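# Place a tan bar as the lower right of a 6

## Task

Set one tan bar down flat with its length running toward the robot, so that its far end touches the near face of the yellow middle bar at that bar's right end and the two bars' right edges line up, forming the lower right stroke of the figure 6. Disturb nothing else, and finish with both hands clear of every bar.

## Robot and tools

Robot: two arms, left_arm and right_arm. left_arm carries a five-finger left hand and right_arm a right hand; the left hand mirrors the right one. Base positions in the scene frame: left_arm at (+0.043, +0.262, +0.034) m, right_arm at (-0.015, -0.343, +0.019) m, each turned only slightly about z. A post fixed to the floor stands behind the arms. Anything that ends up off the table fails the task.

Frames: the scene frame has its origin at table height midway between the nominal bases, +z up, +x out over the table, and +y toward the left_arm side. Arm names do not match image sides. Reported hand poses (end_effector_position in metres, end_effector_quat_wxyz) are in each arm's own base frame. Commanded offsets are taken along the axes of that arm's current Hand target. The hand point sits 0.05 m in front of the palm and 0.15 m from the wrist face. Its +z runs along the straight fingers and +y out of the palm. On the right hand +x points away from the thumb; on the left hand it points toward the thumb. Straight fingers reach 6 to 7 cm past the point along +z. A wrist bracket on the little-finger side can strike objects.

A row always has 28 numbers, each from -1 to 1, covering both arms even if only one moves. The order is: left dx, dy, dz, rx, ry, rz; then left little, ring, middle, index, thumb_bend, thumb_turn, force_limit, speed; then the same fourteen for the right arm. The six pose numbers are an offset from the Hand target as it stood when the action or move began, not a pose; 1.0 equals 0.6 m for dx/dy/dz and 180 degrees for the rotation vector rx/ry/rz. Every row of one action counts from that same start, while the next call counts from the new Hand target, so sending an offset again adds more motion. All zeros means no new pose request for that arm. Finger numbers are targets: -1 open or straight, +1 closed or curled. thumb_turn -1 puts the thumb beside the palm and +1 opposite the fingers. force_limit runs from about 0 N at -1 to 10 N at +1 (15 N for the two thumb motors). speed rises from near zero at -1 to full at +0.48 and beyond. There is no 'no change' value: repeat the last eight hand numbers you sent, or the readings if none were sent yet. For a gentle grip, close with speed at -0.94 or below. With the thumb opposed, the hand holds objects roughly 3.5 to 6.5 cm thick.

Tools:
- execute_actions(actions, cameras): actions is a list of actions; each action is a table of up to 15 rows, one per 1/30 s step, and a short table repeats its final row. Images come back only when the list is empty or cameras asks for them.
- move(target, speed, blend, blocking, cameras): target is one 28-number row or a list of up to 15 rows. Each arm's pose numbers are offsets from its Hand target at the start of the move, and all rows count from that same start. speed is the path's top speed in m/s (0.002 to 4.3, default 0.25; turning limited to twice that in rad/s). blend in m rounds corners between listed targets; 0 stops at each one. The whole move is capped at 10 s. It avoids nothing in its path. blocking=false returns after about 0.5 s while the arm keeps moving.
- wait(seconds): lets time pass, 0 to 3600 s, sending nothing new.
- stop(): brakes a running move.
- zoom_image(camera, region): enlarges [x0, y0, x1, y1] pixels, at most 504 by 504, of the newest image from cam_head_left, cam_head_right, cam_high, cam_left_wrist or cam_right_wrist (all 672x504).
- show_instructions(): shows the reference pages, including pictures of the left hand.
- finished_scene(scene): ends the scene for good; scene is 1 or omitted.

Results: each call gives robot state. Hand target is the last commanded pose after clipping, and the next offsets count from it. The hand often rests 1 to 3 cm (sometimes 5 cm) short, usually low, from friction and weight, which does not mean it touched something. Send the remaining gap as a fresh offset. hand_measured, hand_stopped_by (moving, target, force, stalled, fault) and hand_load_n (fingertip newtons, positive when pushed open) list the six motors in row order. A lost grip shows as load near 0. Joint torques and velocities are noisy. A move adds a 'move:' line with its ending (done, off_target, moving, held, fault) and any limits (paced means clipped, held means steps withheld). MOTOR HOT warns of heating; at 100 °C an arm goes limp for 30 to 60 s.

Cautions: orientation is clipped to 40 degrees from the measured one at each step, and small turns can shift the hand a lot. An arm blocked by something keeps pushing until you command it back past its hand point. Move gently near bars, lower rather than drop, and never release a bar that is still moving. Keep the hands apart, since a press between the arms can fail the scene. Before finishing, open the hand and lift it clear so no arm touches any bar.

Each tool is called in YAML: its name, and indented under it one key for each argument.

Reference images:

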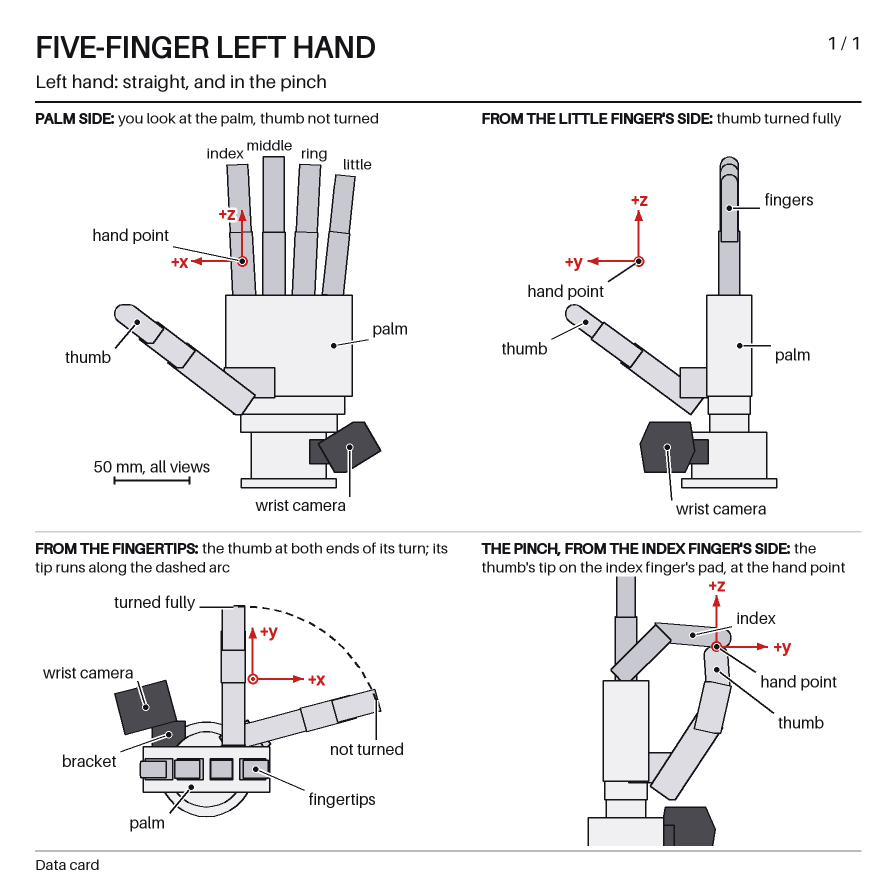

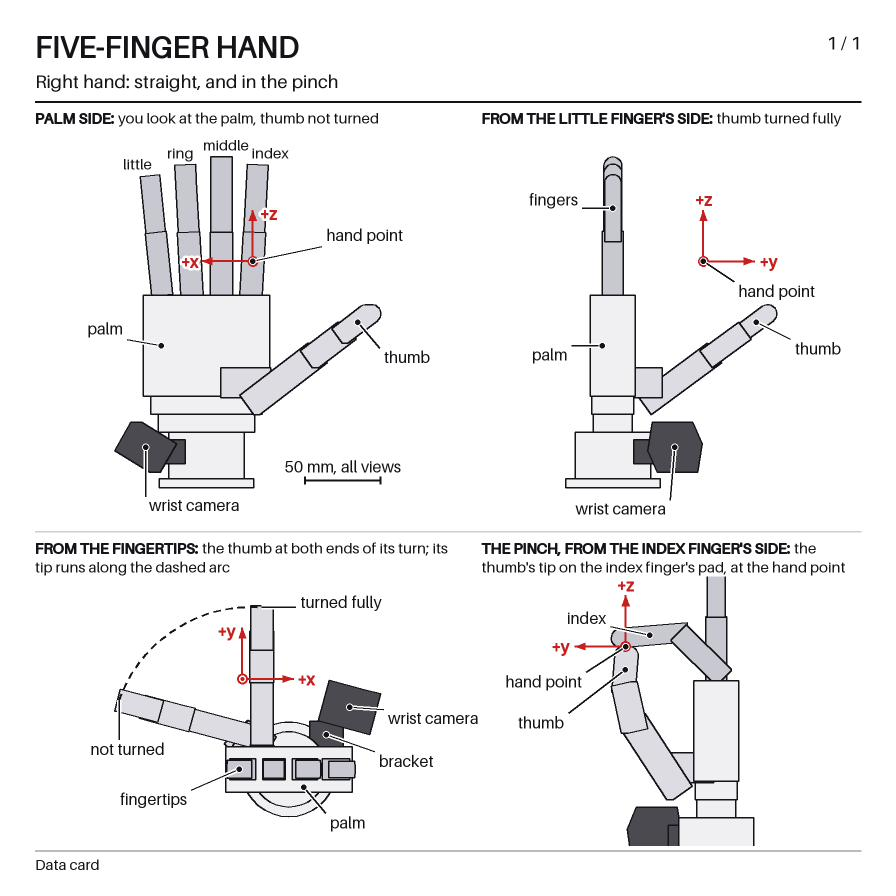

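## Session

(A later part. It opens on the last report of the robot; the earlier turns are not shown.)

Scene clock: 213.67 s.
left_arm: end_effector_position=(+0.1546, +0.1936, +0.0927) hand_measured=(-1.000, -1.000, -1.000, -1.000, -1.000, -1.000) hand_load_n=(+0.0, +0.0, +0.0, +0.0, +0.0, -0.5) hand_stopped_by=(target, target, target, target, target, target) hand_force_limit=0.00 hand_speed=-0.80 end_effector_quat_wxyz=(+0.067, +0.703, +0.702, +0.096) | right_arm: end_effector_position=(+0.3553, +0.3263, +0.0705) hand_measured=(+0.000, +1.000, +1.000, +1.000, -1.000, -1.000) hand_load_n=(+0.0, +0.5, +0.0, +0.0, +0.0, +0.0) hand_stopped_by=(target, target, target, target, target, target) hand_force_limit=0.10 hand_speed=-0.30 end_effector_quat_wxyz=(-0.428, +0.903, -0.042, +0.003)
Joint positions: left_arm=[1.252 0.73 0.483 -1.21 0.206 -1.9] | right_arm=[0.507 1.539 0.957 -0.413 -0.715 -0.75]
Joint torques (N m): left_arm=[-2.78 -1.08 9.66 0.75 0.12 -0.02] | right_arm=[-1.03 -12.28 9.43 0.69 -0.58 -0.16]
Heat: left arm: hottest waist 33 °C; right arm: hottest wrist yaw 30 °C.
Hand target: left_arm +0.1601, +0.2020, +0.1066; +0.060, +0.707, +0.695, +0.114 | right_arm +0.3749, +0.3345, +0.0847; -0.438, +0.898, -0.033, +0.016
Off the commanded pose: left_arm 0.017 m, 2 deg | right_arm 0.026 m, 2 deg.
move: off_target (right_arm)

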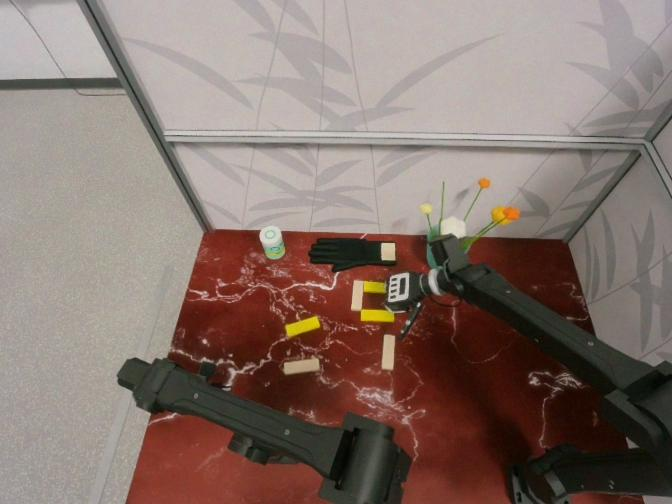

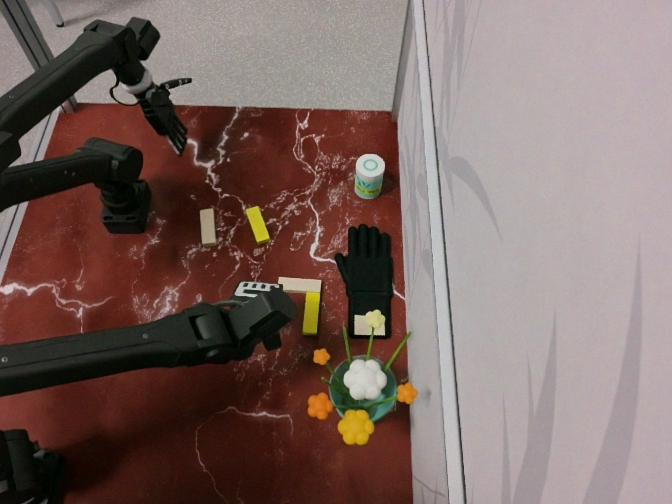

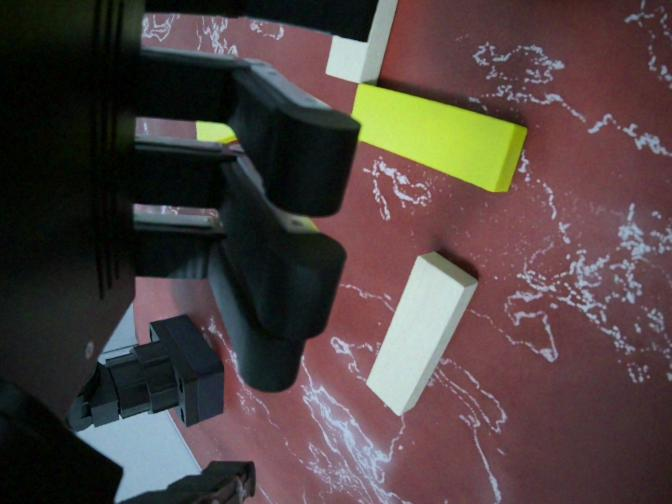

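move:
  target: [0,0,0,0,0,0,-1,-1,-1,-1,-1,-1,0,-0.8,-0.1568,0.0103,0.0402,0,0,0,1,1,0.08,0.15,-1,1,0.1,-0.1]
  speed: 0.12
  cameras: ["cam_head_left","cam_right_wrist"]

Scene clock: 216.17 s.
left_arm: end_effector_position=(+0.1546, +0.1936, +0.0927) hand_measured=(-1.000, -1.000, -1.000, -1.000, -1.000, -1.000) hand_load_n=(+0.0, +0.0, +0.0, +0.0, +0.0, +0.0) hand_stopped_by=(target, target, target, target, target, target) hand_force_limit=0.00 hand_speed=-0.80 end_effector_quat_wxyz=(+0.067, +0.703, +0.702, +0.096) | right_arm: end_effector_position=(+0.2787, +0.3534, +0.0564) hand_measured=(+1.000, +1.000, +0.080, +0.150, -1.000, +1.000) hand_load_n=(+0.0, +0.0, +0.0, +0.0, +0.0, +0.0) hand_stopped_by=(target, target, target, target, target, target) hand_force_limit=0.10 hand_speed=-0.10 end_effector_quat_wxyz=(-0.427, +0.903, -0.035, +0.003)
Joint positions: left_arm=[1.252 0.73 0.483 -1.21 0.206 -1.9] | right_arm=[0.665 1.437 0.786 -0.248 -0.626 -0.603]
Joint torques (N m): left_arm=[-2.73 -0.97 9.65 0.75 0.13 -0.01] | right_arm=[0.38 -13.22 5.37 2.32 -0.09 0.05]
Heat: left arm: hottest waist 33 °C; right arm: hottest wrist yaw 30 °C.
Hand target: left_arm +0.1601, +0.2020, +0.1066; +0.060, +0.707, +0.695, +0.114 | right_arm +0.2822, +0.3565, +0.0650; -0.438, +0.898, -0.033, +0.016
Off the commanded pose: left_arm 0.017 m, 2 deg | right_arm 0.010 m, 2 deg.
move: done

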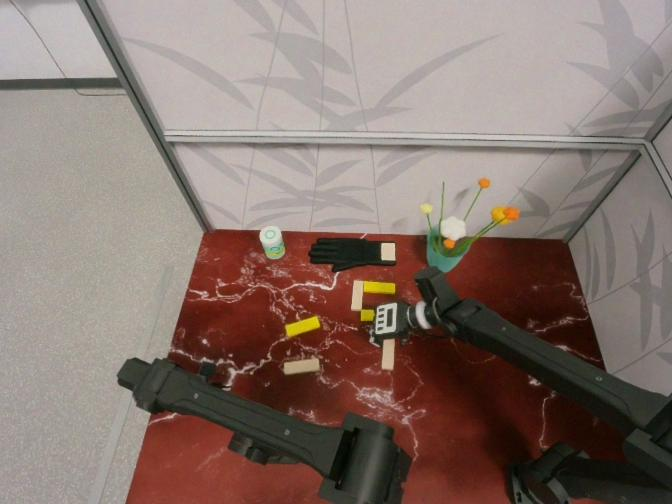

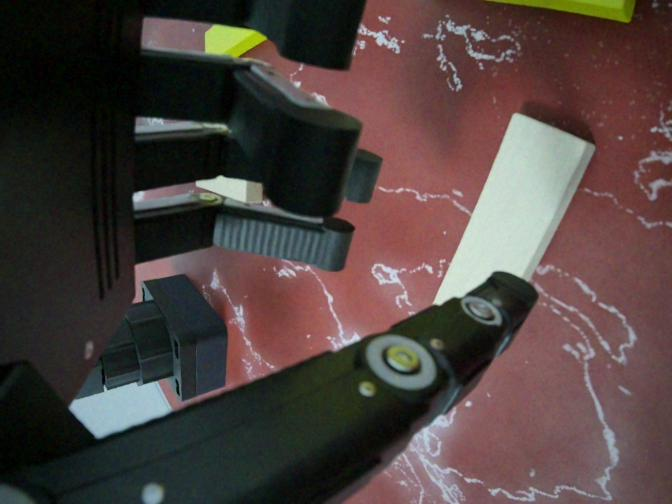

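move:
  target: [0,0,0,0,0,0,-1,-1,-1,-1,-1,-1,0,-0.8,0.0033,0.0694,0.0545,0,0,0,1,1,0.08,0.15,-1,1,0.1,-0.1]
  speed: 0.08
  cameras: ["cam_head_left","cam_right_wrist"]

Scene clock: 217.77 s.
left_arm: end_effector_position=(+0.1546, +0.1936, +0.0927) hand_measured=(-1.000, -1.000, -1.000, -1.000, -1.000, -1.000) hand_load_n=(+0.0, +0.0, +0.0, +0.0, -0.5, +0.0) hand_stopped_by=(target, target, target, target, target, target) hand_force_limit=0.00 hand_speed=-0.80 end_effector_quat_wxyz=(+0.067, +0.703, +0.702, +0.096) | right_arm: end_effector_position=(+0.2807, +0.3550, +0.0146) hand_measured=(+1.000, +1.000, +0.080, +0.150, -1.000, +1.000) hand_load_n=(+0.0, +0.0, +0.0, +0.0, +0.0, +0.0) hand_stopped_by=(target, target, target, target, target, target) hand_force_limit=0.10 hand_speed=-0.10 end_effector_quat_wxyz=(-0.435, +0.900, -0.032, +0.011)
Joint positions: left_arm=[1.252 0.73 0.483 -1.21 0.206 -1.9] | right_arm=[0.665 1.525 0.73 -0.08 -0.626 -0.601]
Joint torques (N m): left_arm=[-2.73 -1.03 9.65 0.69 0.12 -0.02] | right_arm=[0.03 -11.11 4.93 2.36 -0.14 0.04]
Heat: left arm: hottest waist 33 °C; right arm: hottest wrist yaw 30 °C.
Hand target: left_arm +0.1601, +0.2020, +0.1066; +0.060, +0.707, +0.695, +0.114 | right_arm +0.2841, +0.3565, +0.0121; -0.438, +0.898, -0.033, +0.016
Off the commanded pose: left_arm 0.017 m, 2 deg | right_arm 0.005 m, 1 deg.
move: done

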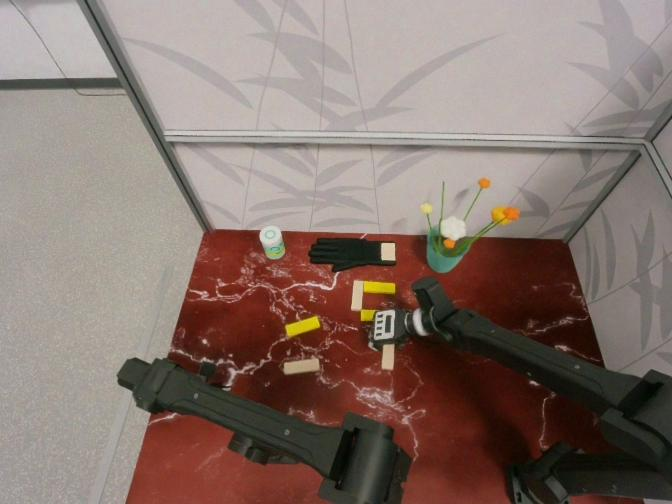

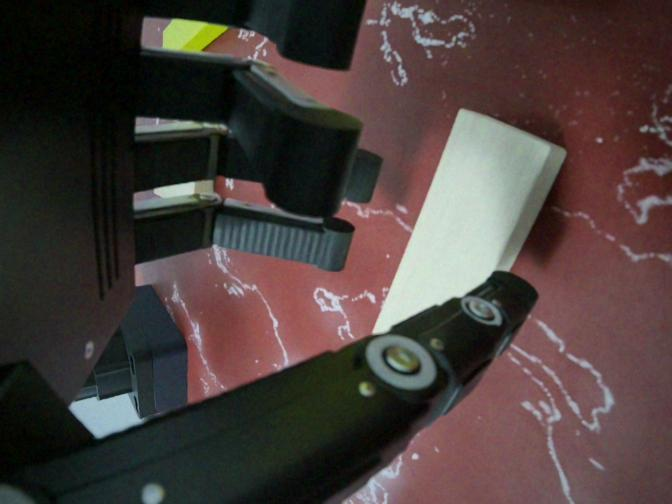

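move:
  target: [0,0,0,0,0,0,-1,-1,-1,-1,-1,-1,0,-0.8,0.0019,0.0256,0.0159,0,0,0,1,1,0.08,0.15,-1,1,0.1,-0.1]
  speed: 0.05
  cameras: ["cam_head_left","cam_right_wrist"]

zoom_image:
  camera: "cam_head_left"
  region: [340, 280, 440, 380]

Scene clock: 219.13 s.
left_arm: end_effector_position=(+0.1546, +0.1936, +0.0927) hand_measured=(-1.000, -1.000, -1.000, -1.000, -1.000, -1.000) hand_load_n=(+0.0, +0.0, +0.0, +0.0, +0.0, +0.0) hand_stopped_by=(target, target, target, target, target, target) hand_force_limit=0.00 hand_speed=-0.80 end_effector_quat_wxyz=(+0.067, +0.703, +0.702, +0.096) | right_arm: end_effector_position=(+0.2804, +0.3548, -0.0032) hand_measured=(+1.000, +1.000, +0.080, +0.150, -1.000, +1.000) hand_load_n=(+0.0, +0.0, +0.0, +0.0, +0.0, +0.0) hand_stopped_by=(target, target, target, target, target, target) hand_force_limit=0.10 hand_speed=-0.10 end_effector_quat_wxyz=(-0.434, +0.900, -0.032, +0.011)
Joint positions: left_arm=[1.252 0.73 0.483 -1.21 0.206 -1.9] | right_arm=[0.665 1.568 0.714 -0.023 -0.626 -0.601]
Joint torques (N m): left_arm=[-2.73 -0.91 9.62 0.7 0.13 -0.02] | right_arm=[-0.44 -11.28 4.62 2.35 -0.27 -0.02]
Heat: left arm: hottest waist 33 °C; right arm: hottest wrist yaw 30 °C.
Hand target: left_arm +0.1601, +0.2020, +0.1066; +0.060, +0.707, +0.695, +0.114 | right_arm +0.2851, +0.3545, -0.0059; -0.438, +0.898, -0.033, +0.016
Off the commanded pose: left_arm 0.017 m, 2 deg | right_arm 0.005 m, 1 deg.
move: done

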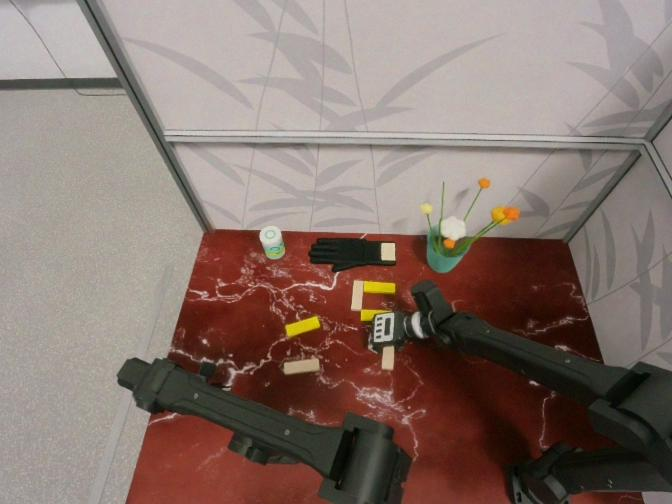

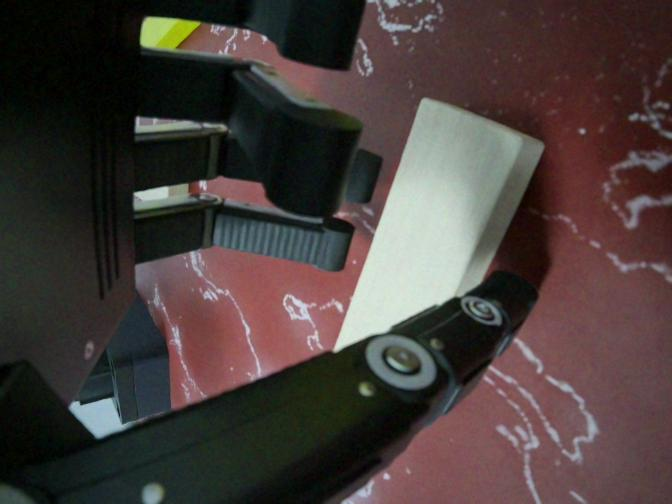

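Scaled by 5.040.

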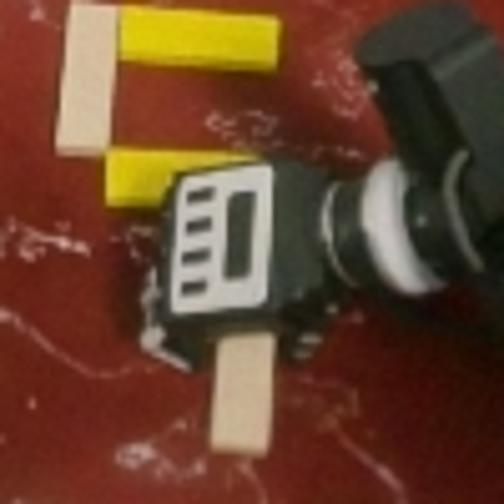

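move:
  target: [0,0,0,0,0,0,-1,-1,-1,-1,-1,-1,0,-0.8,0,0,0,0,0,0,1,1,0.3,0.36,-0.5,1,0.1,-0.94]
  cameras: ["cam_head_left","cam_right_wrist"]

zoom_image:
  camera: "cam_head_left"
  region: [340, 280, 440, 380]

Scene clock: 222.57 s.
left_arm: end_effector_position=(+0.1546, +0.1936, +0.0927) hand_measured=(-1.000, -1.000, -1.000, -1.000, -1.000, -1.000) hand_load_n=(+0.0, +0.0, +0.0, +0.0, +0.0, +0.0) hand_stopped_by=(target, target, target, target, target, target) hand_force_limit=0.00 hand_speed=-0.80 end_effector_quat_wxyz=(+0.067, +0.703, +0.702, +0.096) | right_arm: end_effector_position=(+0.2807, +0.3550, -0.0030) hand_measured=(+1.000, +1.000, +0.300, +0.360, -0.764, +1.000) hand_load_n=(+0.0, +0.0, +4.5, +0.0, +8.0, +1.0) hand_stopped_by=(target, target, target, target, force, target) hand_force_limit=0.10 hand_speed=-0.94 end_effector_quat_wxyz=(-0.435, +0.900, -0.032, +0.011)
Joint positions: left_arm=[1.252 0.73 0.483 -1.21 0.206 -1.9] | right_arm=[0.665 1.568 0.714 -0.021 -0.626 -0.601]
Joint torques (N m): left_arm=[-2.67 -1.03 9.63 0.75 0.12 -0.02] | right_arm=[-0.44 -11.34 4.62 2.28 -0.27 -0.02]
Heat: left arm: hottest waist 33 °C; right arm: hottest wrist yaw 30 °C.
Hand target: left_arm +0.1601, +0.2020, +0.1066; +0.060, +0.707, +0.695, +0.114 | right_arm +0.2851, +0.3545, -0.0059; -0.438, +0.898, -0.033, +0.016
Off the commanded pose: left_arm 0.017 m, 2 deg | right_arm 0.005 m, 1 deg.
move: done

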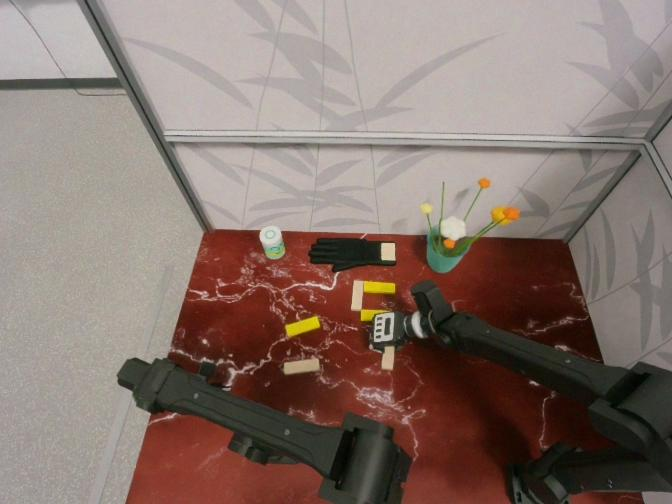

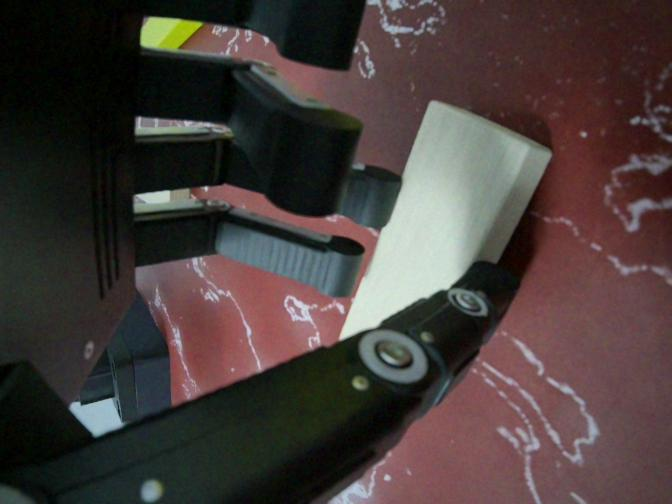

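Scaled by 5.040.

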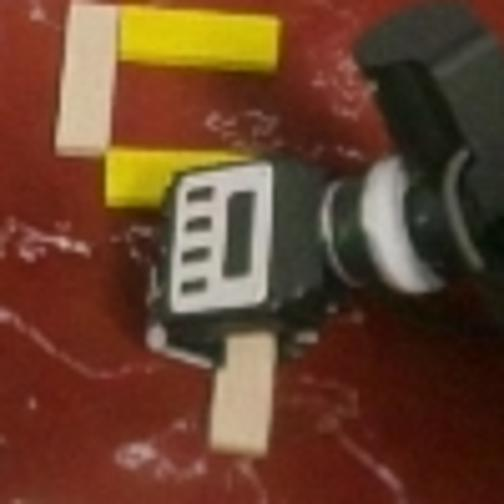

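move:
  target: [0,0,0,0,0,0,-1,-1,-1,-1,-1,-1,0,-0.8,0,0,0,0,0,0,1,1,0.3,0.46,-0.5,1,0.1,-0.94]
  cameras: ["cam_head_left","cam_right_wrist"]

Scene clock: 223.83 s.
left_arm: end_effector_position=(+0.1546, +0.1936, +0.0927) hand_measured=(-1.000, -1.000, -1.000, -1.000, -1.000, -1.000) hand_load_n=(+0.0, +0.0, +0.0, +0.0, +0.0, +0.0) hand_stopped_by=(target, target, target, target, target, target) hand_force_limit=0.00 hand_speed=-0.80 end_effector_quat_wxyz=(+0.067, +0.703, +0.702, +0.096) | right_arm: end_effector_position=(+0.2807, +0.3550, -0.0030) hand_measured=(+1.000, +1.000, +0.300, +0.460, -0.764, +1.000) hand_load_n=(+0.0, +0.0, +5.0, +0.0, +8.0, +1.0) hand_stopped_by=(target, target, target, target, force, target) hand_force_limit=0.10 hand_speed=-0.94 end_effector_quat_wxyz=(-0.435, +0.900, -0.032, +0.011)
Joint positions: left_arm=[1.252 0.73 0.483 -1.21 0.206 -1.9] | right_arm=[0.665 1.568 0.714 -0.021 -0.626 -0.601]
Joint torques (N m): left_arm=[-2.67 -1.08 9.62 0.73 0.12 -0.02] | right_arm=[-0.44 -11.28 4.62 2.28 -0.27 -0.02]
Heat: left arm: hottest waist 33 °C; right arm: hottest wrist yaw 30 °C.
Hand target: left_arm +0.1601, +0.2020, +0.1066; +0.060, +0.707, +0.695, +0.114 | right_arm +0.2851, +0.3545, -0.0059; -0.438, +0.898, -0.033, +0.016
Off the commanded pose: left_arm 0.017 m, 2 deg | right_arm 0.005 m, 1 deg.
move: done

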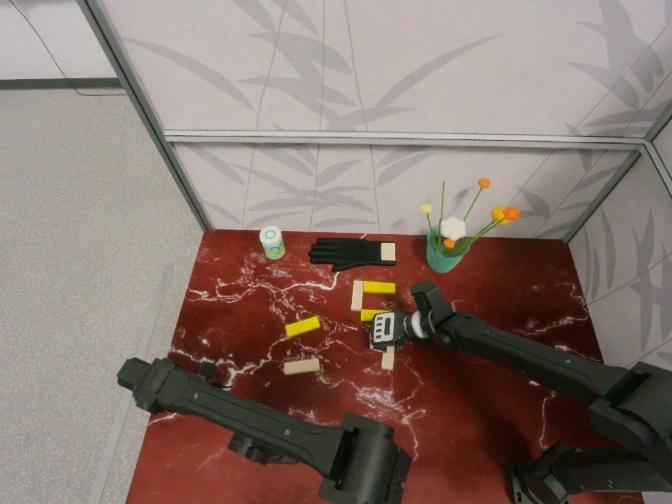

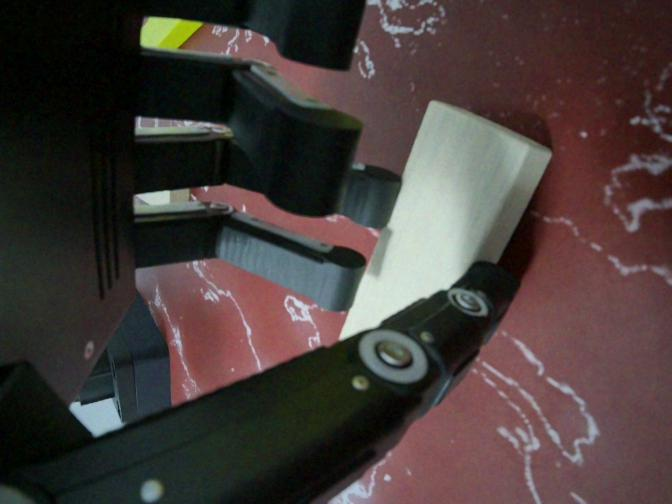

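move:
  target: [0,0,0,0,0,0,-1,-1,-1,-1,-1,-1,0,-0.8,0,0,0,0,0,0,1,1,0.3,0.6,-0.5,1,0.0,-0.94]
  cameras: ["cam_head_left","cam_right_wrist"]

Scene clock: 225.33 s.
left_arm: end_effector_position=(+0.1546, +0.1936, +0.0927) hand_measured=(-1.000, -1.000, -1.000, -1.000, -1.000, -1.000) hand_load_n=(+0.0, +0.0, +0.0, +0.0, +0.0, +0.0) hand_stopped_by=(target, target, target, target, target, target) hand_force_limit=0.00 hand_speed=-0.80 end_effector_quat_wxyz=(+0.067, +0.703, +0.702, +0.096) | right_arm: end_effector_position=(+0.2807, +0.3550, -0.0030) hand_measured=(+1.000, +1.000, +0.300, +0.600, -0.764, +1.000) hand_load_n=(+0.0, +0.0, +5.0, +0.0, +8.0, +1.0) hand_stopped_by=(target, target, target, target, force, target) hand_force_limit=0.00 hand_speed=-0.94 end_effector_quat_wxyz=(-0.435, +0.900, -0.032, +0.011)
Joint positions: left_arm=[1.252 0.73 0.483 -1.21 0.206 -1.9] | right_arm=[0.665 1.568 0.714 -0.021 -0.626 -0.601]
Joint torques (N m): left_arm=[-2.78 -1.03 9.65 0.72 0.13 -0.02] | right_arm=[-0.38 -11.28 4.6 2.28 -0.27 -0.02]
Heat: left arm: hottest waist 33 °C; right arm: hottest wrist yaw 30 °C.
Hand target: left_arm +0.1601, +0.2020, +0.1066; +0.060, +0.707, +0.695, +0.114 | right_arm +0.2851, +0.3545, -0.0059; -0.438, +0.898, -0.033, +0.016
Off the commanded pose: left_arm 0.017 m, 2 deg | right_arm 0.005 m, 1 deg.
move: done

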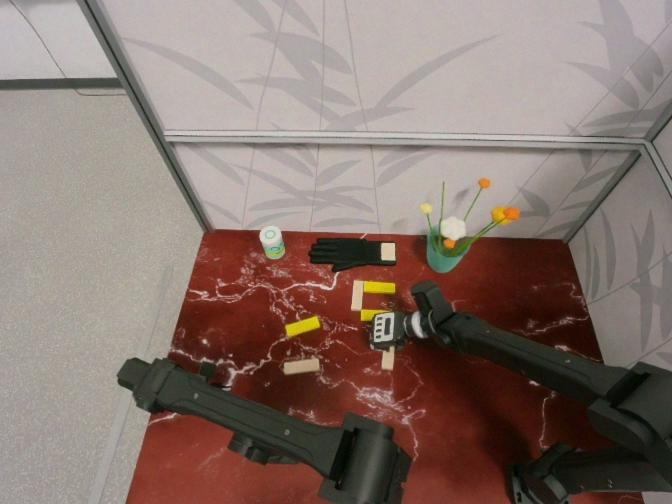

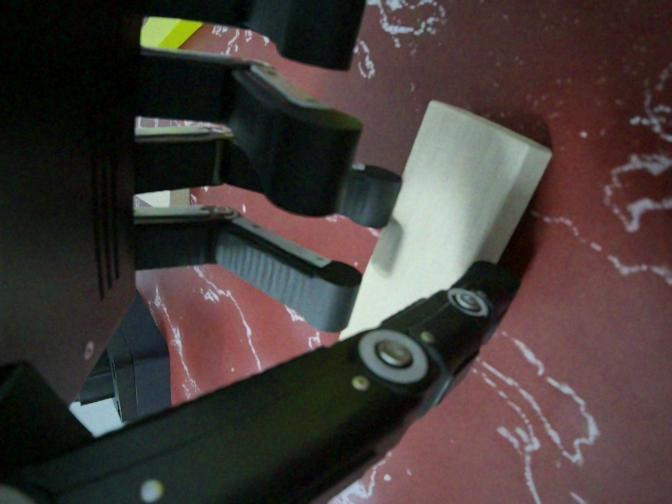

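move:
  target:
    - [0,0,0,0,0,0,-1,-1,-1,-1,-1,-1,0,-0.8,0,0,0,0,0,0,1,1,0.3,0.15,-0.9,1,0.1,-0.8]
    - [0,0,0,0,0,0,-1,-1,-1,-1,-1,-1,0,-0.8,0,0,0,0,0,0,1,1,0.08,0.15,-1,1,0.1,-0.5]
  cameras: ["cam_head_left"]

zoom_image:
  camera: "cam_head_left"
  region: [340, 280, 440, 380]

Scene clock: 228.43 s.
left_arm: end_effector_position=(+0.1546, +0.1936, +0.0927) hand_measured=(-1.000, -1.000, -1.000, -1.000, -1.000, -1.000) hand_load_n=(+0.0, +0.0, +0.0, +0.0, +0.0, +0.0) hand_stopped_by=(target, target, target, target, target, target) hand_force_limit=0.00 hand_speed=-0.80 end_effector_quat_wxyz=(+0.067, +0.703, +0.702, +0.096) | right_arm: end_effector_position=(+0.2809, +0.3552, -0.0029) hand_measured=(+1.000, +1.000, +0.080, +0.150, -1.000, +1.000) hand_load_n=(+0.5, +0.5, +0.0, +0.0, +0.0, +0.0) hand_stopped_by=(target, target, target, target, target, target) hand_force_limit=0.10 hand_speed=-0.50 end_effector_quat_wxyz=(-0.435, +0.900, -0.032, +0.012)
Joint positions: left_arm=[1.252 0.73 0.483 -1.21 0.206 -1.9] | right_arm=[0.665 1.568 0.714 -0.02 -0.626 -0.601]
Joint torques (N m): left_arm=[-2.78 -1.08 9.62 0.73 0.12 -0.03] | right_arm=[-0.44 -11.34 4.6 2.24 -0.27 -0.02]
Heat: left arm: hottest waist 33 °C; right arm: hottest wrist yaw 30 °C.
Hand target: left_arm +0.1601, +0.2020, +0.1066; +0.060, +0.707, +0.695, +0.114 | right_arm +0.2851, +0.3545, -0.0059; -0.438, +0.898, -0.033, +0.016
Off the commanded pose: left_arm 0.017 m, 2 deg | right_arm 0.005 m, 1 deg.
move: done

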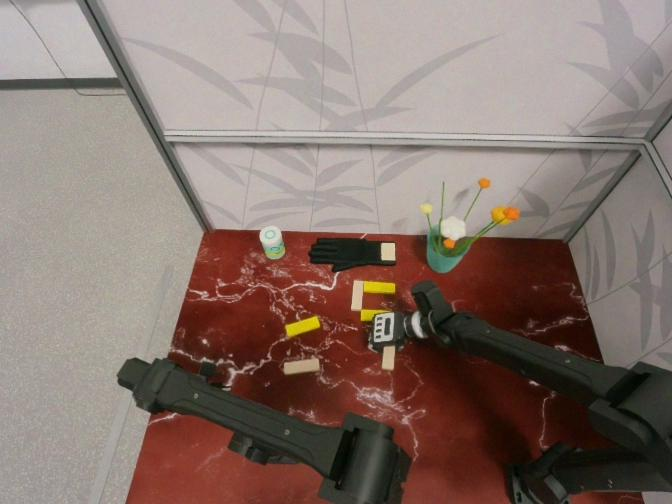

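Scaled by 5.040.

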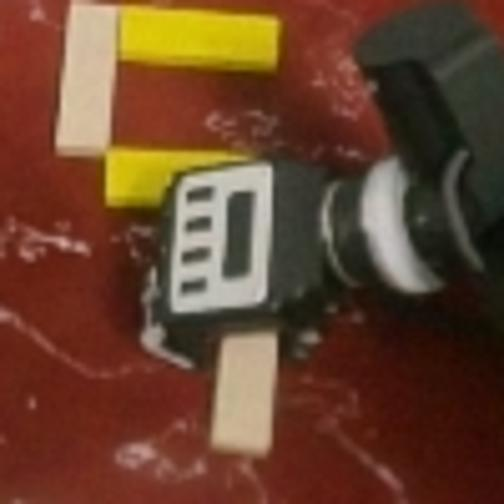

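move:
  target:
    - [0,0,0,0,0,0,-1,-1,-1,-1,-1,-1,0,-0.8,0.0004,-0.0705,-0.0613,0,0,0,1,1,0.08,0.15,-1,1,0.1,-0.5]
    - [0,0,0,0,0,0,-1,-1,-1,-1,-1,-1,0,-0.8,0.0004,0.0057,-0.0019,0,0,0,1,1,0.08,0.15,-1,1,0.1,-0.5]
  speed: 0.08
  cameras: ["cam_head_left","cam_right_wrist"]

zoom_image:
  camera: "cam_head_left"
  region: [340, 280, 440, 380]

Scene clock: 231.33 s.
left_arm: end_effector_position=(+0.1546, +0.1936, +0.0927) hand_measured=(-1.000, -1.000, -1.000, -1.000, -1.000, -1.000) hand_load_n=(+0.0, +0.0, +0.0, +0.0, +0.0, +0.0) hand_stopped_by=(target, target, target, target, target, target) hand_force_limit=0.00 hand_speed=-0.80 end_effector_quat_wxyz=(+0.067, +0.703, +0.702, +0.096) | right_arm: end_effector_position=(+0.2785, +0.3533, -0.0050) hand_measured=(+1.000, +1.000, +0.080, +0.150, -1.000, +1.000) hand_load_n=(+0.0, +0.0, +0.0, +0.0, +0.0, +0.0) hand_stopped_by=(target, target, target, target, target, target) hand_force_limit=0.10 hand_speed=-0.50 end_effector_quat_wxyz=(-0.433, +0.901, -0.033, +0.009)
Joint positions: left_arm=[1.252 0.73 0.483 -1.21 0.206 -1.9] | right_arm=[0.665 1.568 0.708 -0.02 -0.626 -0.601]
Joint torques (N m): left_arm=[-2.67 -1.03 9.62 0.73 0.13 -0.02] | right_arm=[-1.03 -11.16 4.55 2.35 -0.42 -0.08]
Heat: left arm: hottest waist 33 °C; right arm: hottest wrist yaw 30 °C.
Hand target: left_arm +0.1601, +0.2020, +0.1066; +0.060, +0.707, +0.695, +0.114 | right_arm +0.2852, +0.3515, -0.0079; -0.438, +0.898, -0.033, +0.016
Off the commanded pose: left_arm 0.017 m, 2 deg | right_arm 0.008 m, 1 deg.
move: done

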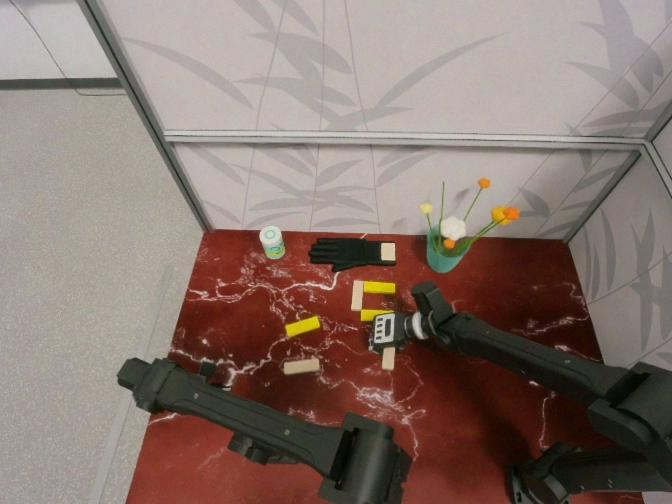

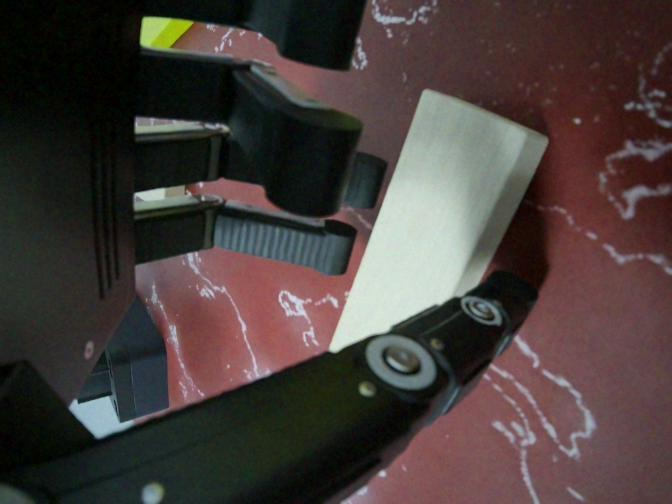

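Scaled by 5.040.

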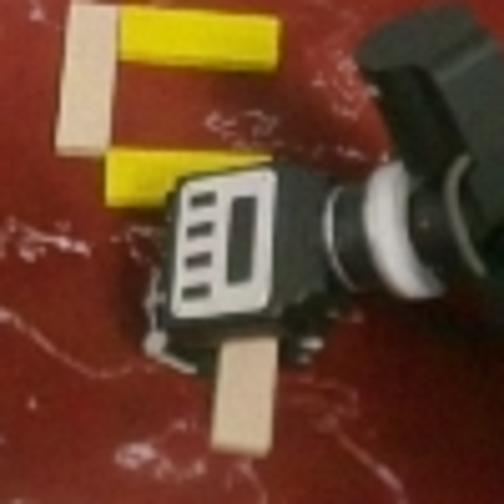

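move:
  target: [0,0,0,0,0,0,-1,-1,-1,-1,-1,-1,0,-0.8,0,0,0,0,0,0,1,1,0.3,0.36,-0.5,1,0.1,-0.94]
  cameras: ["cam_head_left","cam_right_wrist"]

Scene clock: 240.43 s.
left_arm: end_effector_position=(+0.1546, +0.1936, +0.0927) hand_measured=(-1.000, -1.000, -1.000, -1.000, -1.000, -1.000) hand_load_n=(+0.0, +0.0, +0.0, +0.0, +0.0, +0.5) hand_stopped_by=(target, target, target, target, target, target) hand_force_limit=0.00 hand_speed=-0.80 end_effector_quat_wxyz=(+0.067, +0.703, +0.702, +0.096) | right_arm: end_effector_position=(+0.2785, +0.3536, -0.0047) hand_measured=(+1.000, +1.000, +0.300, +0.360, -0.800, +1.000) hand_load_n=(+0.0, +0.0, +4.5, +0.0, +8.0, +0.5) hand_stopped_by=(target, target, target, target, force, target) hand_force_limit=0.10 hand_speed=-0.94 end_effector_quat_wxyz=(-0.434, +0.900, -0.032, +0.009)
Joint positions: left_arm=[1.252 0.73 0.483 -1.21 0.206 -1.9] | right_arm=[0.665 1.568 0.708 -0.018 -0.627 -0.601]
Joint torques (N m): left_arm=[-2.78 -1.2 9.63 0.72 0.13 -0.03] | right_arm=[-0.97 -11.22 4.56 2.33 -0.35 -0.08]
Heat: left arm: hottest waist 33 °C; right arm: hottest wrist yaw 30 °C.
Hand target: left_arm +0.1601, +0.2020, +0.1066; +0.060, +0.707, +0.695, +0.114 | right_arm +0.2852, +0.3515, -0.0079; -0.438, +0.898, -0.033, +0.016
Off the commanded pose: left_arm 0.017 m, 2 deg | right_arm 0.008 m, 1 deg.
move: done

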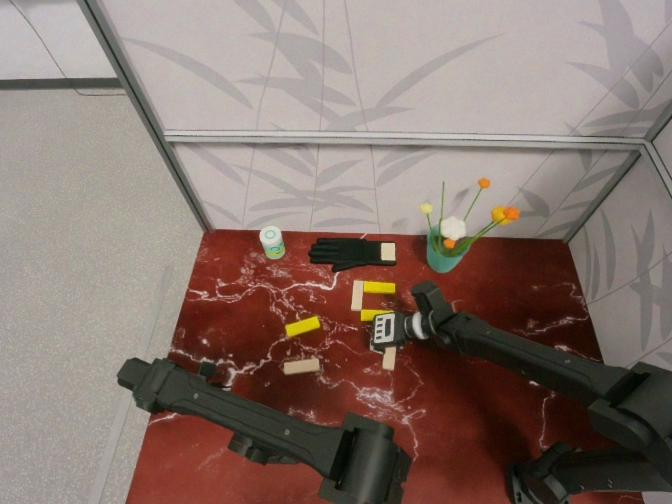

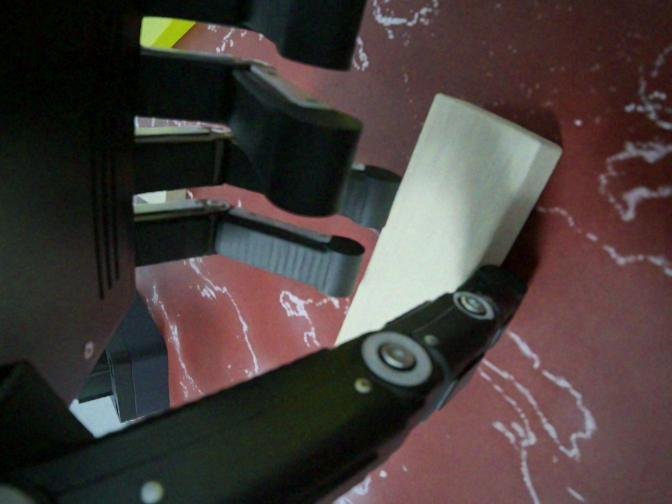

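move:
  target: [0,0,0,0,0,0,-1,-1,-1,-1,-1,-1,0,-0.8,0,0,0,0,0,0,1,1,0.3,0.5,-0.5,1,0.1,-0.94]
  cameras: ["cam_right_wrist"]

zoom_image:
  camera: "cam_right_wrist"
  region: [200, 160, 560, 430]

Scene clock: 242.43 s.
left_arm: end_effector_position=(+0.1546, +0.1936, +0.0927) hand_measured=(-1.000, -1.000, -1.000, -1.000, -1.000, -1.000) hand_load_n=(+0.0, +0.0, +0.0, +0.0, +0.0, +0.0) hand_stopped_by=(target, target, target, target, target, target) hand_force_limit=0.00 hand_speed=-0.80 end_effector_quat_wxyz=(+0.067, +0.703, +0.702, +0.096) | right_arm: end_effector_position=(+0.2785, +0.3536, -0.0047) hand_measured=(+1.000, +1.000, +0.300, +0.500, -0.800, +1.000) hand_load_n=(+0.0, +0.0, +4.5, +0.0, +8.0, +0.5) hand_stopped_by=(target, target, target, target, force, target) hand_force_limit=0.10 hand_speed=-0.94 end_effector_quat_wxyz=(-0.434, +0.900, -0.032, +0.009)
Joint positions: left_arm=[1.252 0.73 0.483 -1.21 0.206 -1.9] | right_arm=[0.665 1.568 0.708 -0.018 -0.627 -0.601]
Joint torques (N m): left_arm=[-2.67 -1.03 9.66 0.73 0.12 -0.02] | right_arm=[-0.97 -11.22 4.55 2.33 -0.35 -0.08]
Heat: left arm: hottest waist 33 °C; right arm: hottest wrist yaw 30 °C.
Hand target: left_arm +0.1601, +0.2020, +0.1066; +0.060, +0.707, +0.695, +0.114 | right_arm +0.2852, +0.3515, -0.0079; -0.438, +0.898, -0.033, +0.016
Off the commanded pose: left_arm 0.017 m, 2 deg | right_arm 0.008 m, 1 deg.
move: done

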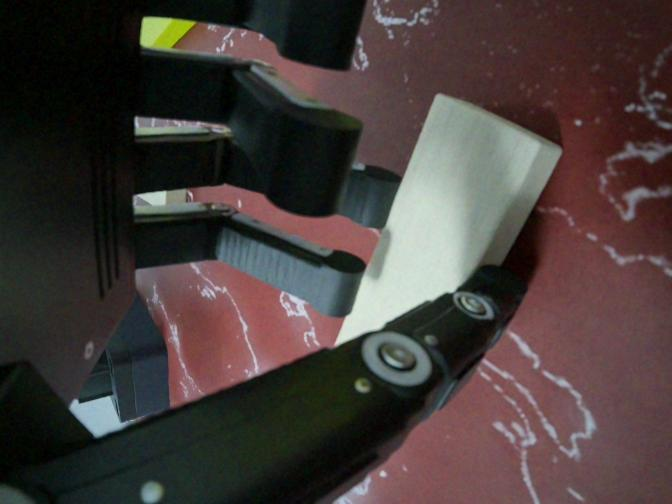

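Scaled by 1.400 from the camera's image (finer frame: 960x720).

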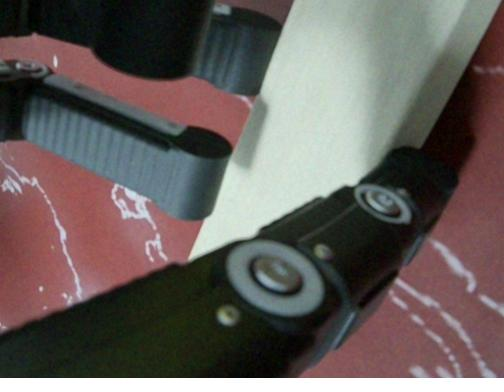

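move:
  target:
    - [0,0,0,0,0,0,-1,-1,-1,-1,-1,-1,0,-0.8,0,0,0,0,0,0,1,1,0.3,0.15,-0.9,1,0.1,-0.8]
    - [0,0,0,0,0,0,-1,-1,-1,-1,-1,-1,0,-0.8,0,0,0,0,0,0,1,1,0.08,0.15,-1,1,0.1,-0.5]
    - [0,0,0,0,0,0,-1,-1,-1,-1,-1,-1,0,-0.8,0,-0.0778,-0.0628,0,-0.0131,-0.0102,1,1,0.08,0.15,-1,1,0.1,-0.5]
    - [0,0,0,0,0,0,-1,-1,-1,-1,-1,-1,0,-0.8,0,0.001,-0.0013,0,-0.0131,-0.0102,1,1,0.08,0.15,-1,1,0.1,-0.5]
  speed: 0.08
  cameras: ["cam_head_left","cam_right_wrist"]

zoom_image:
  camera: "cam_head_left"
  region: [340, 280, 440, 380]

Scene clock: 247.70 s.
left_arm: end_effector_position=(+0.1546, +0.1936, +0.0927) hand_measured=(-1.000, -1.000, -1.000, -1.000, -1.000, -1.000) hand_load_n=(+0.0, +0.0, +0.5, +0.0, +0.0, +0.0) hand_stopped_by=(target, target, target, target, target, target) hand_force_limit=0.00 hand_speed=-0.80 end_effector_quat_wxyz=(+0.067, +0.703, +0.702, +0.096) | right_arm: end_effector_position=(+0.2781, +0.3528, -0.0051) hand_measured=(+1.000, +1.000, +0.080, +0.150, -1.000, +1.000) hand_load_n=(+0.0, +0.0, +0.0, +0.0, +0.0, +0.0) hand_stopped_by=(target, target, target, target, target, target) hand_force_limit=0.10 hand_speed=-0.50 end_effector_quat_wxyz=(-0.433, +0.901, -0.012, -0.003)
Joint positions: left_arm=[1.252 0.73 0.483 -1.21 0.206 -1.9] | right_arm=[0.657 1.58 0.73 -0.064 -0.662 -0.653]
Joint torques (N m): left_arm=[-2.73 -1.08 9.62 0.73 0.12 -0.02] | right_arm=[-1.03 -11.46 4.57 2.28 -0.51 -0.15]
Heat: left arm: hottest waist 33 °C; right arm: hottest wrist yaw 30 °C.
Hand target: left_arm +0.1601, +0.2020, +0.1066; +0.060, +0.707, +0.695, +0.114 | right_arm +0.2851, +0.3505, -0.0079; -0.438, +0.899, -0.009, +0.004
Off the commanded pose: left_arm 0.017 m, 2 deg | right_arm 0.008 m, 1 deg.
move: done

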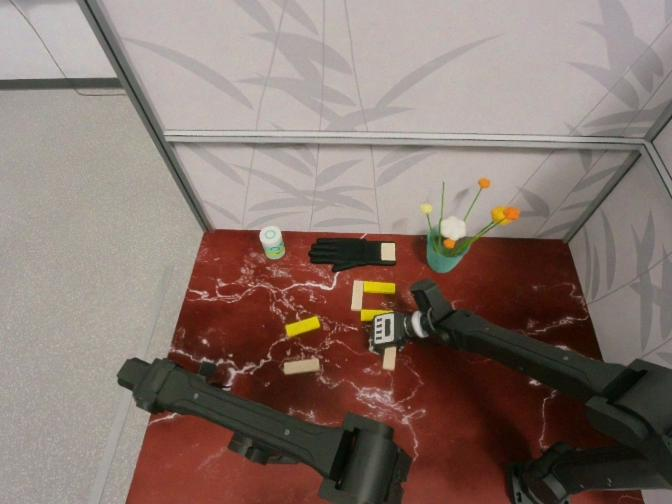

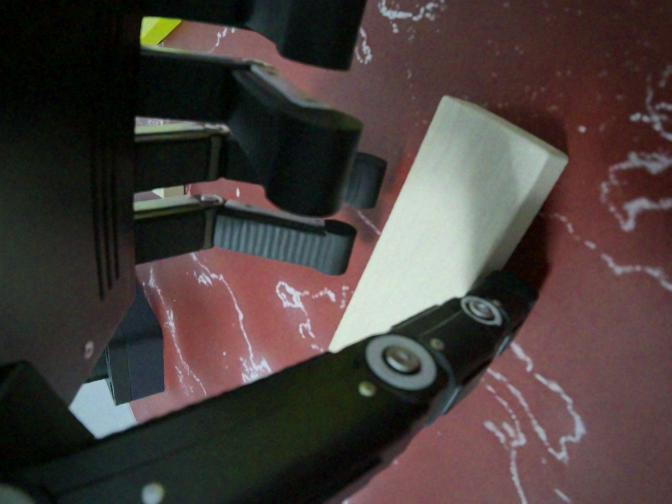

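Scaled by 5.040.

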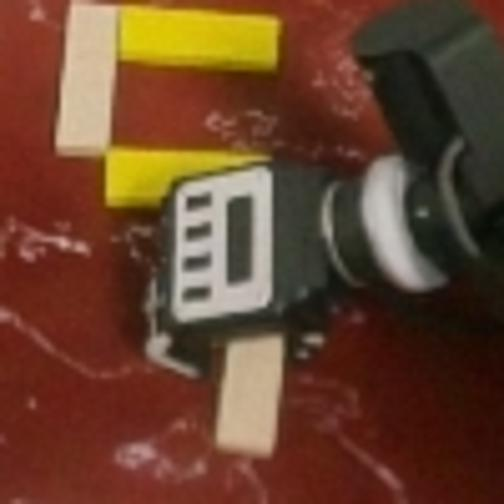

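move:
  target: [0,0,0,0,0,0,-1,-1,-1,-1,-1,-1,0,-0.8,0,0,0,0,0,0,1,1,0.16,0.36,-0.5,1,0.1,-0.94]
  cameras: ["cam_right_wrist","cam_head_left"]

zoom_image:
  camera: "cam_head_left"
  region: [340, 280, 440, 380]

Scene clock: 252.67 s.
left_arm: end_effector_position=(+0.1546, +0.1936, +0.0927) hand_measured=(-1.000, -1.000, -1.000, -1.000, -1.000, -1.000) hand_load_n=(+0.0, +0.0, +0.0, +0.0, +0.0, +0.0) hand_stopped_by=(target, target, target, target, target, target) hand_force_limit=0.00 hand_speed=-0.80 end_effector_quat_wxyz=(+0.067, +0.703, +0.702, +0.096) | right_arm: end_effector_position=(+0.2782, +0.3526, -0.0048) hand_measured=(+1.000, +1.000, +0.160, +0.360, -0.642, +1.000) hand_load_n=(+0.5, +0.0, +6.0, +0.5, +8.0, +1.0) hand_stopped_by=(target, target, target, target, force, target) hand_force_limit=0.10 hand_speed=-0.94 end_effector_quat_wxyz=(-0.434, +0.901, -0.012, -0.004)
Joint positions: left_arm=[1.252 0.73 0.483 -1.21 0.206 -1.9] | right_arm=[0.656 1.58 0.73 -0.064 -0.665 -0.653]
Joint torques (N m): left_arm=[-2.61 -0.97 9.65 0.73 0.13 -0.02] | right_arm=[-0.97 -11.46 4.57 2.24 -0.36 -0.16]
Heat: left arm: hottest waist 33 °C; right arm: hottest wrist yaw 30 °C.
Hand target: left_arm +0.1601, +0.2020, +0.1066; +0.060, +0.707, +0.695, +0.114 | right_arm +0.2851, +0.3505, -0.0079; -0.438, +0.899, -0.009, +0.004
Off the commanded pose: left_arm 0.017 m, 2 deg | right_arm 0.008 m, 1 deg.
move: done
Images, in order (width x height): cam_head_left 672x504, cam_right_wrist 672x504.

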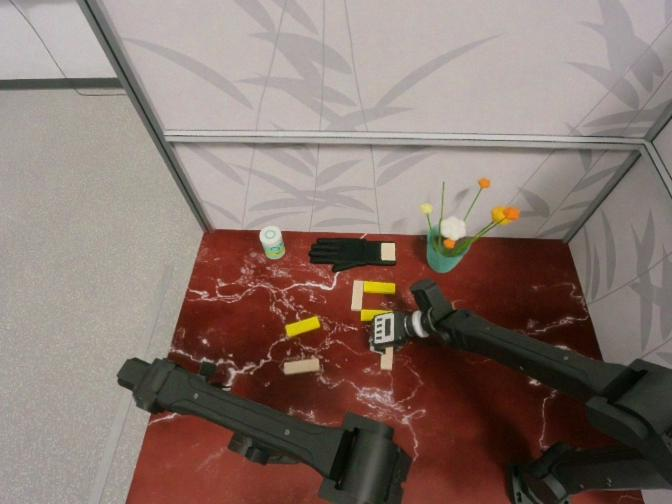

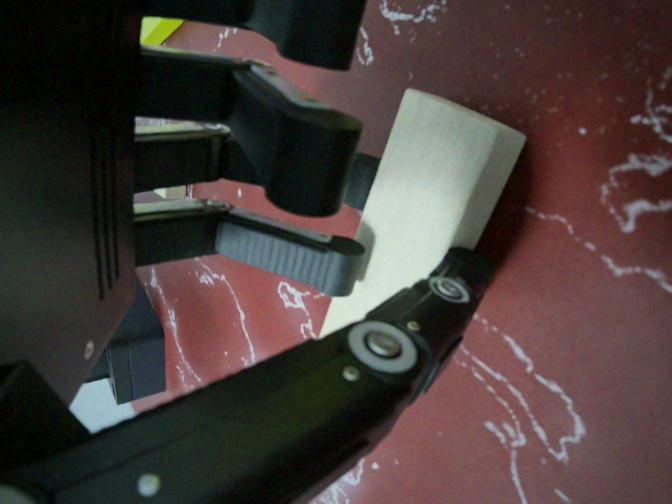

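Scaled by 5.040.

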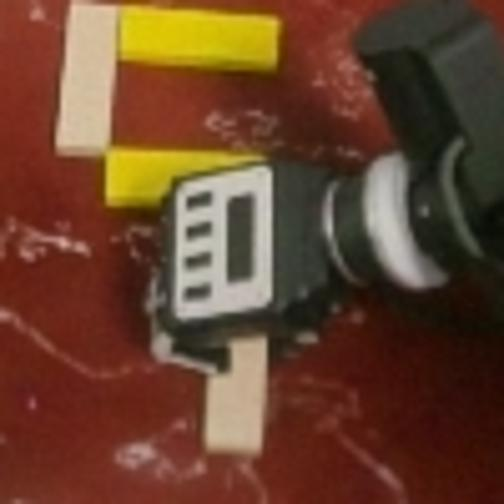

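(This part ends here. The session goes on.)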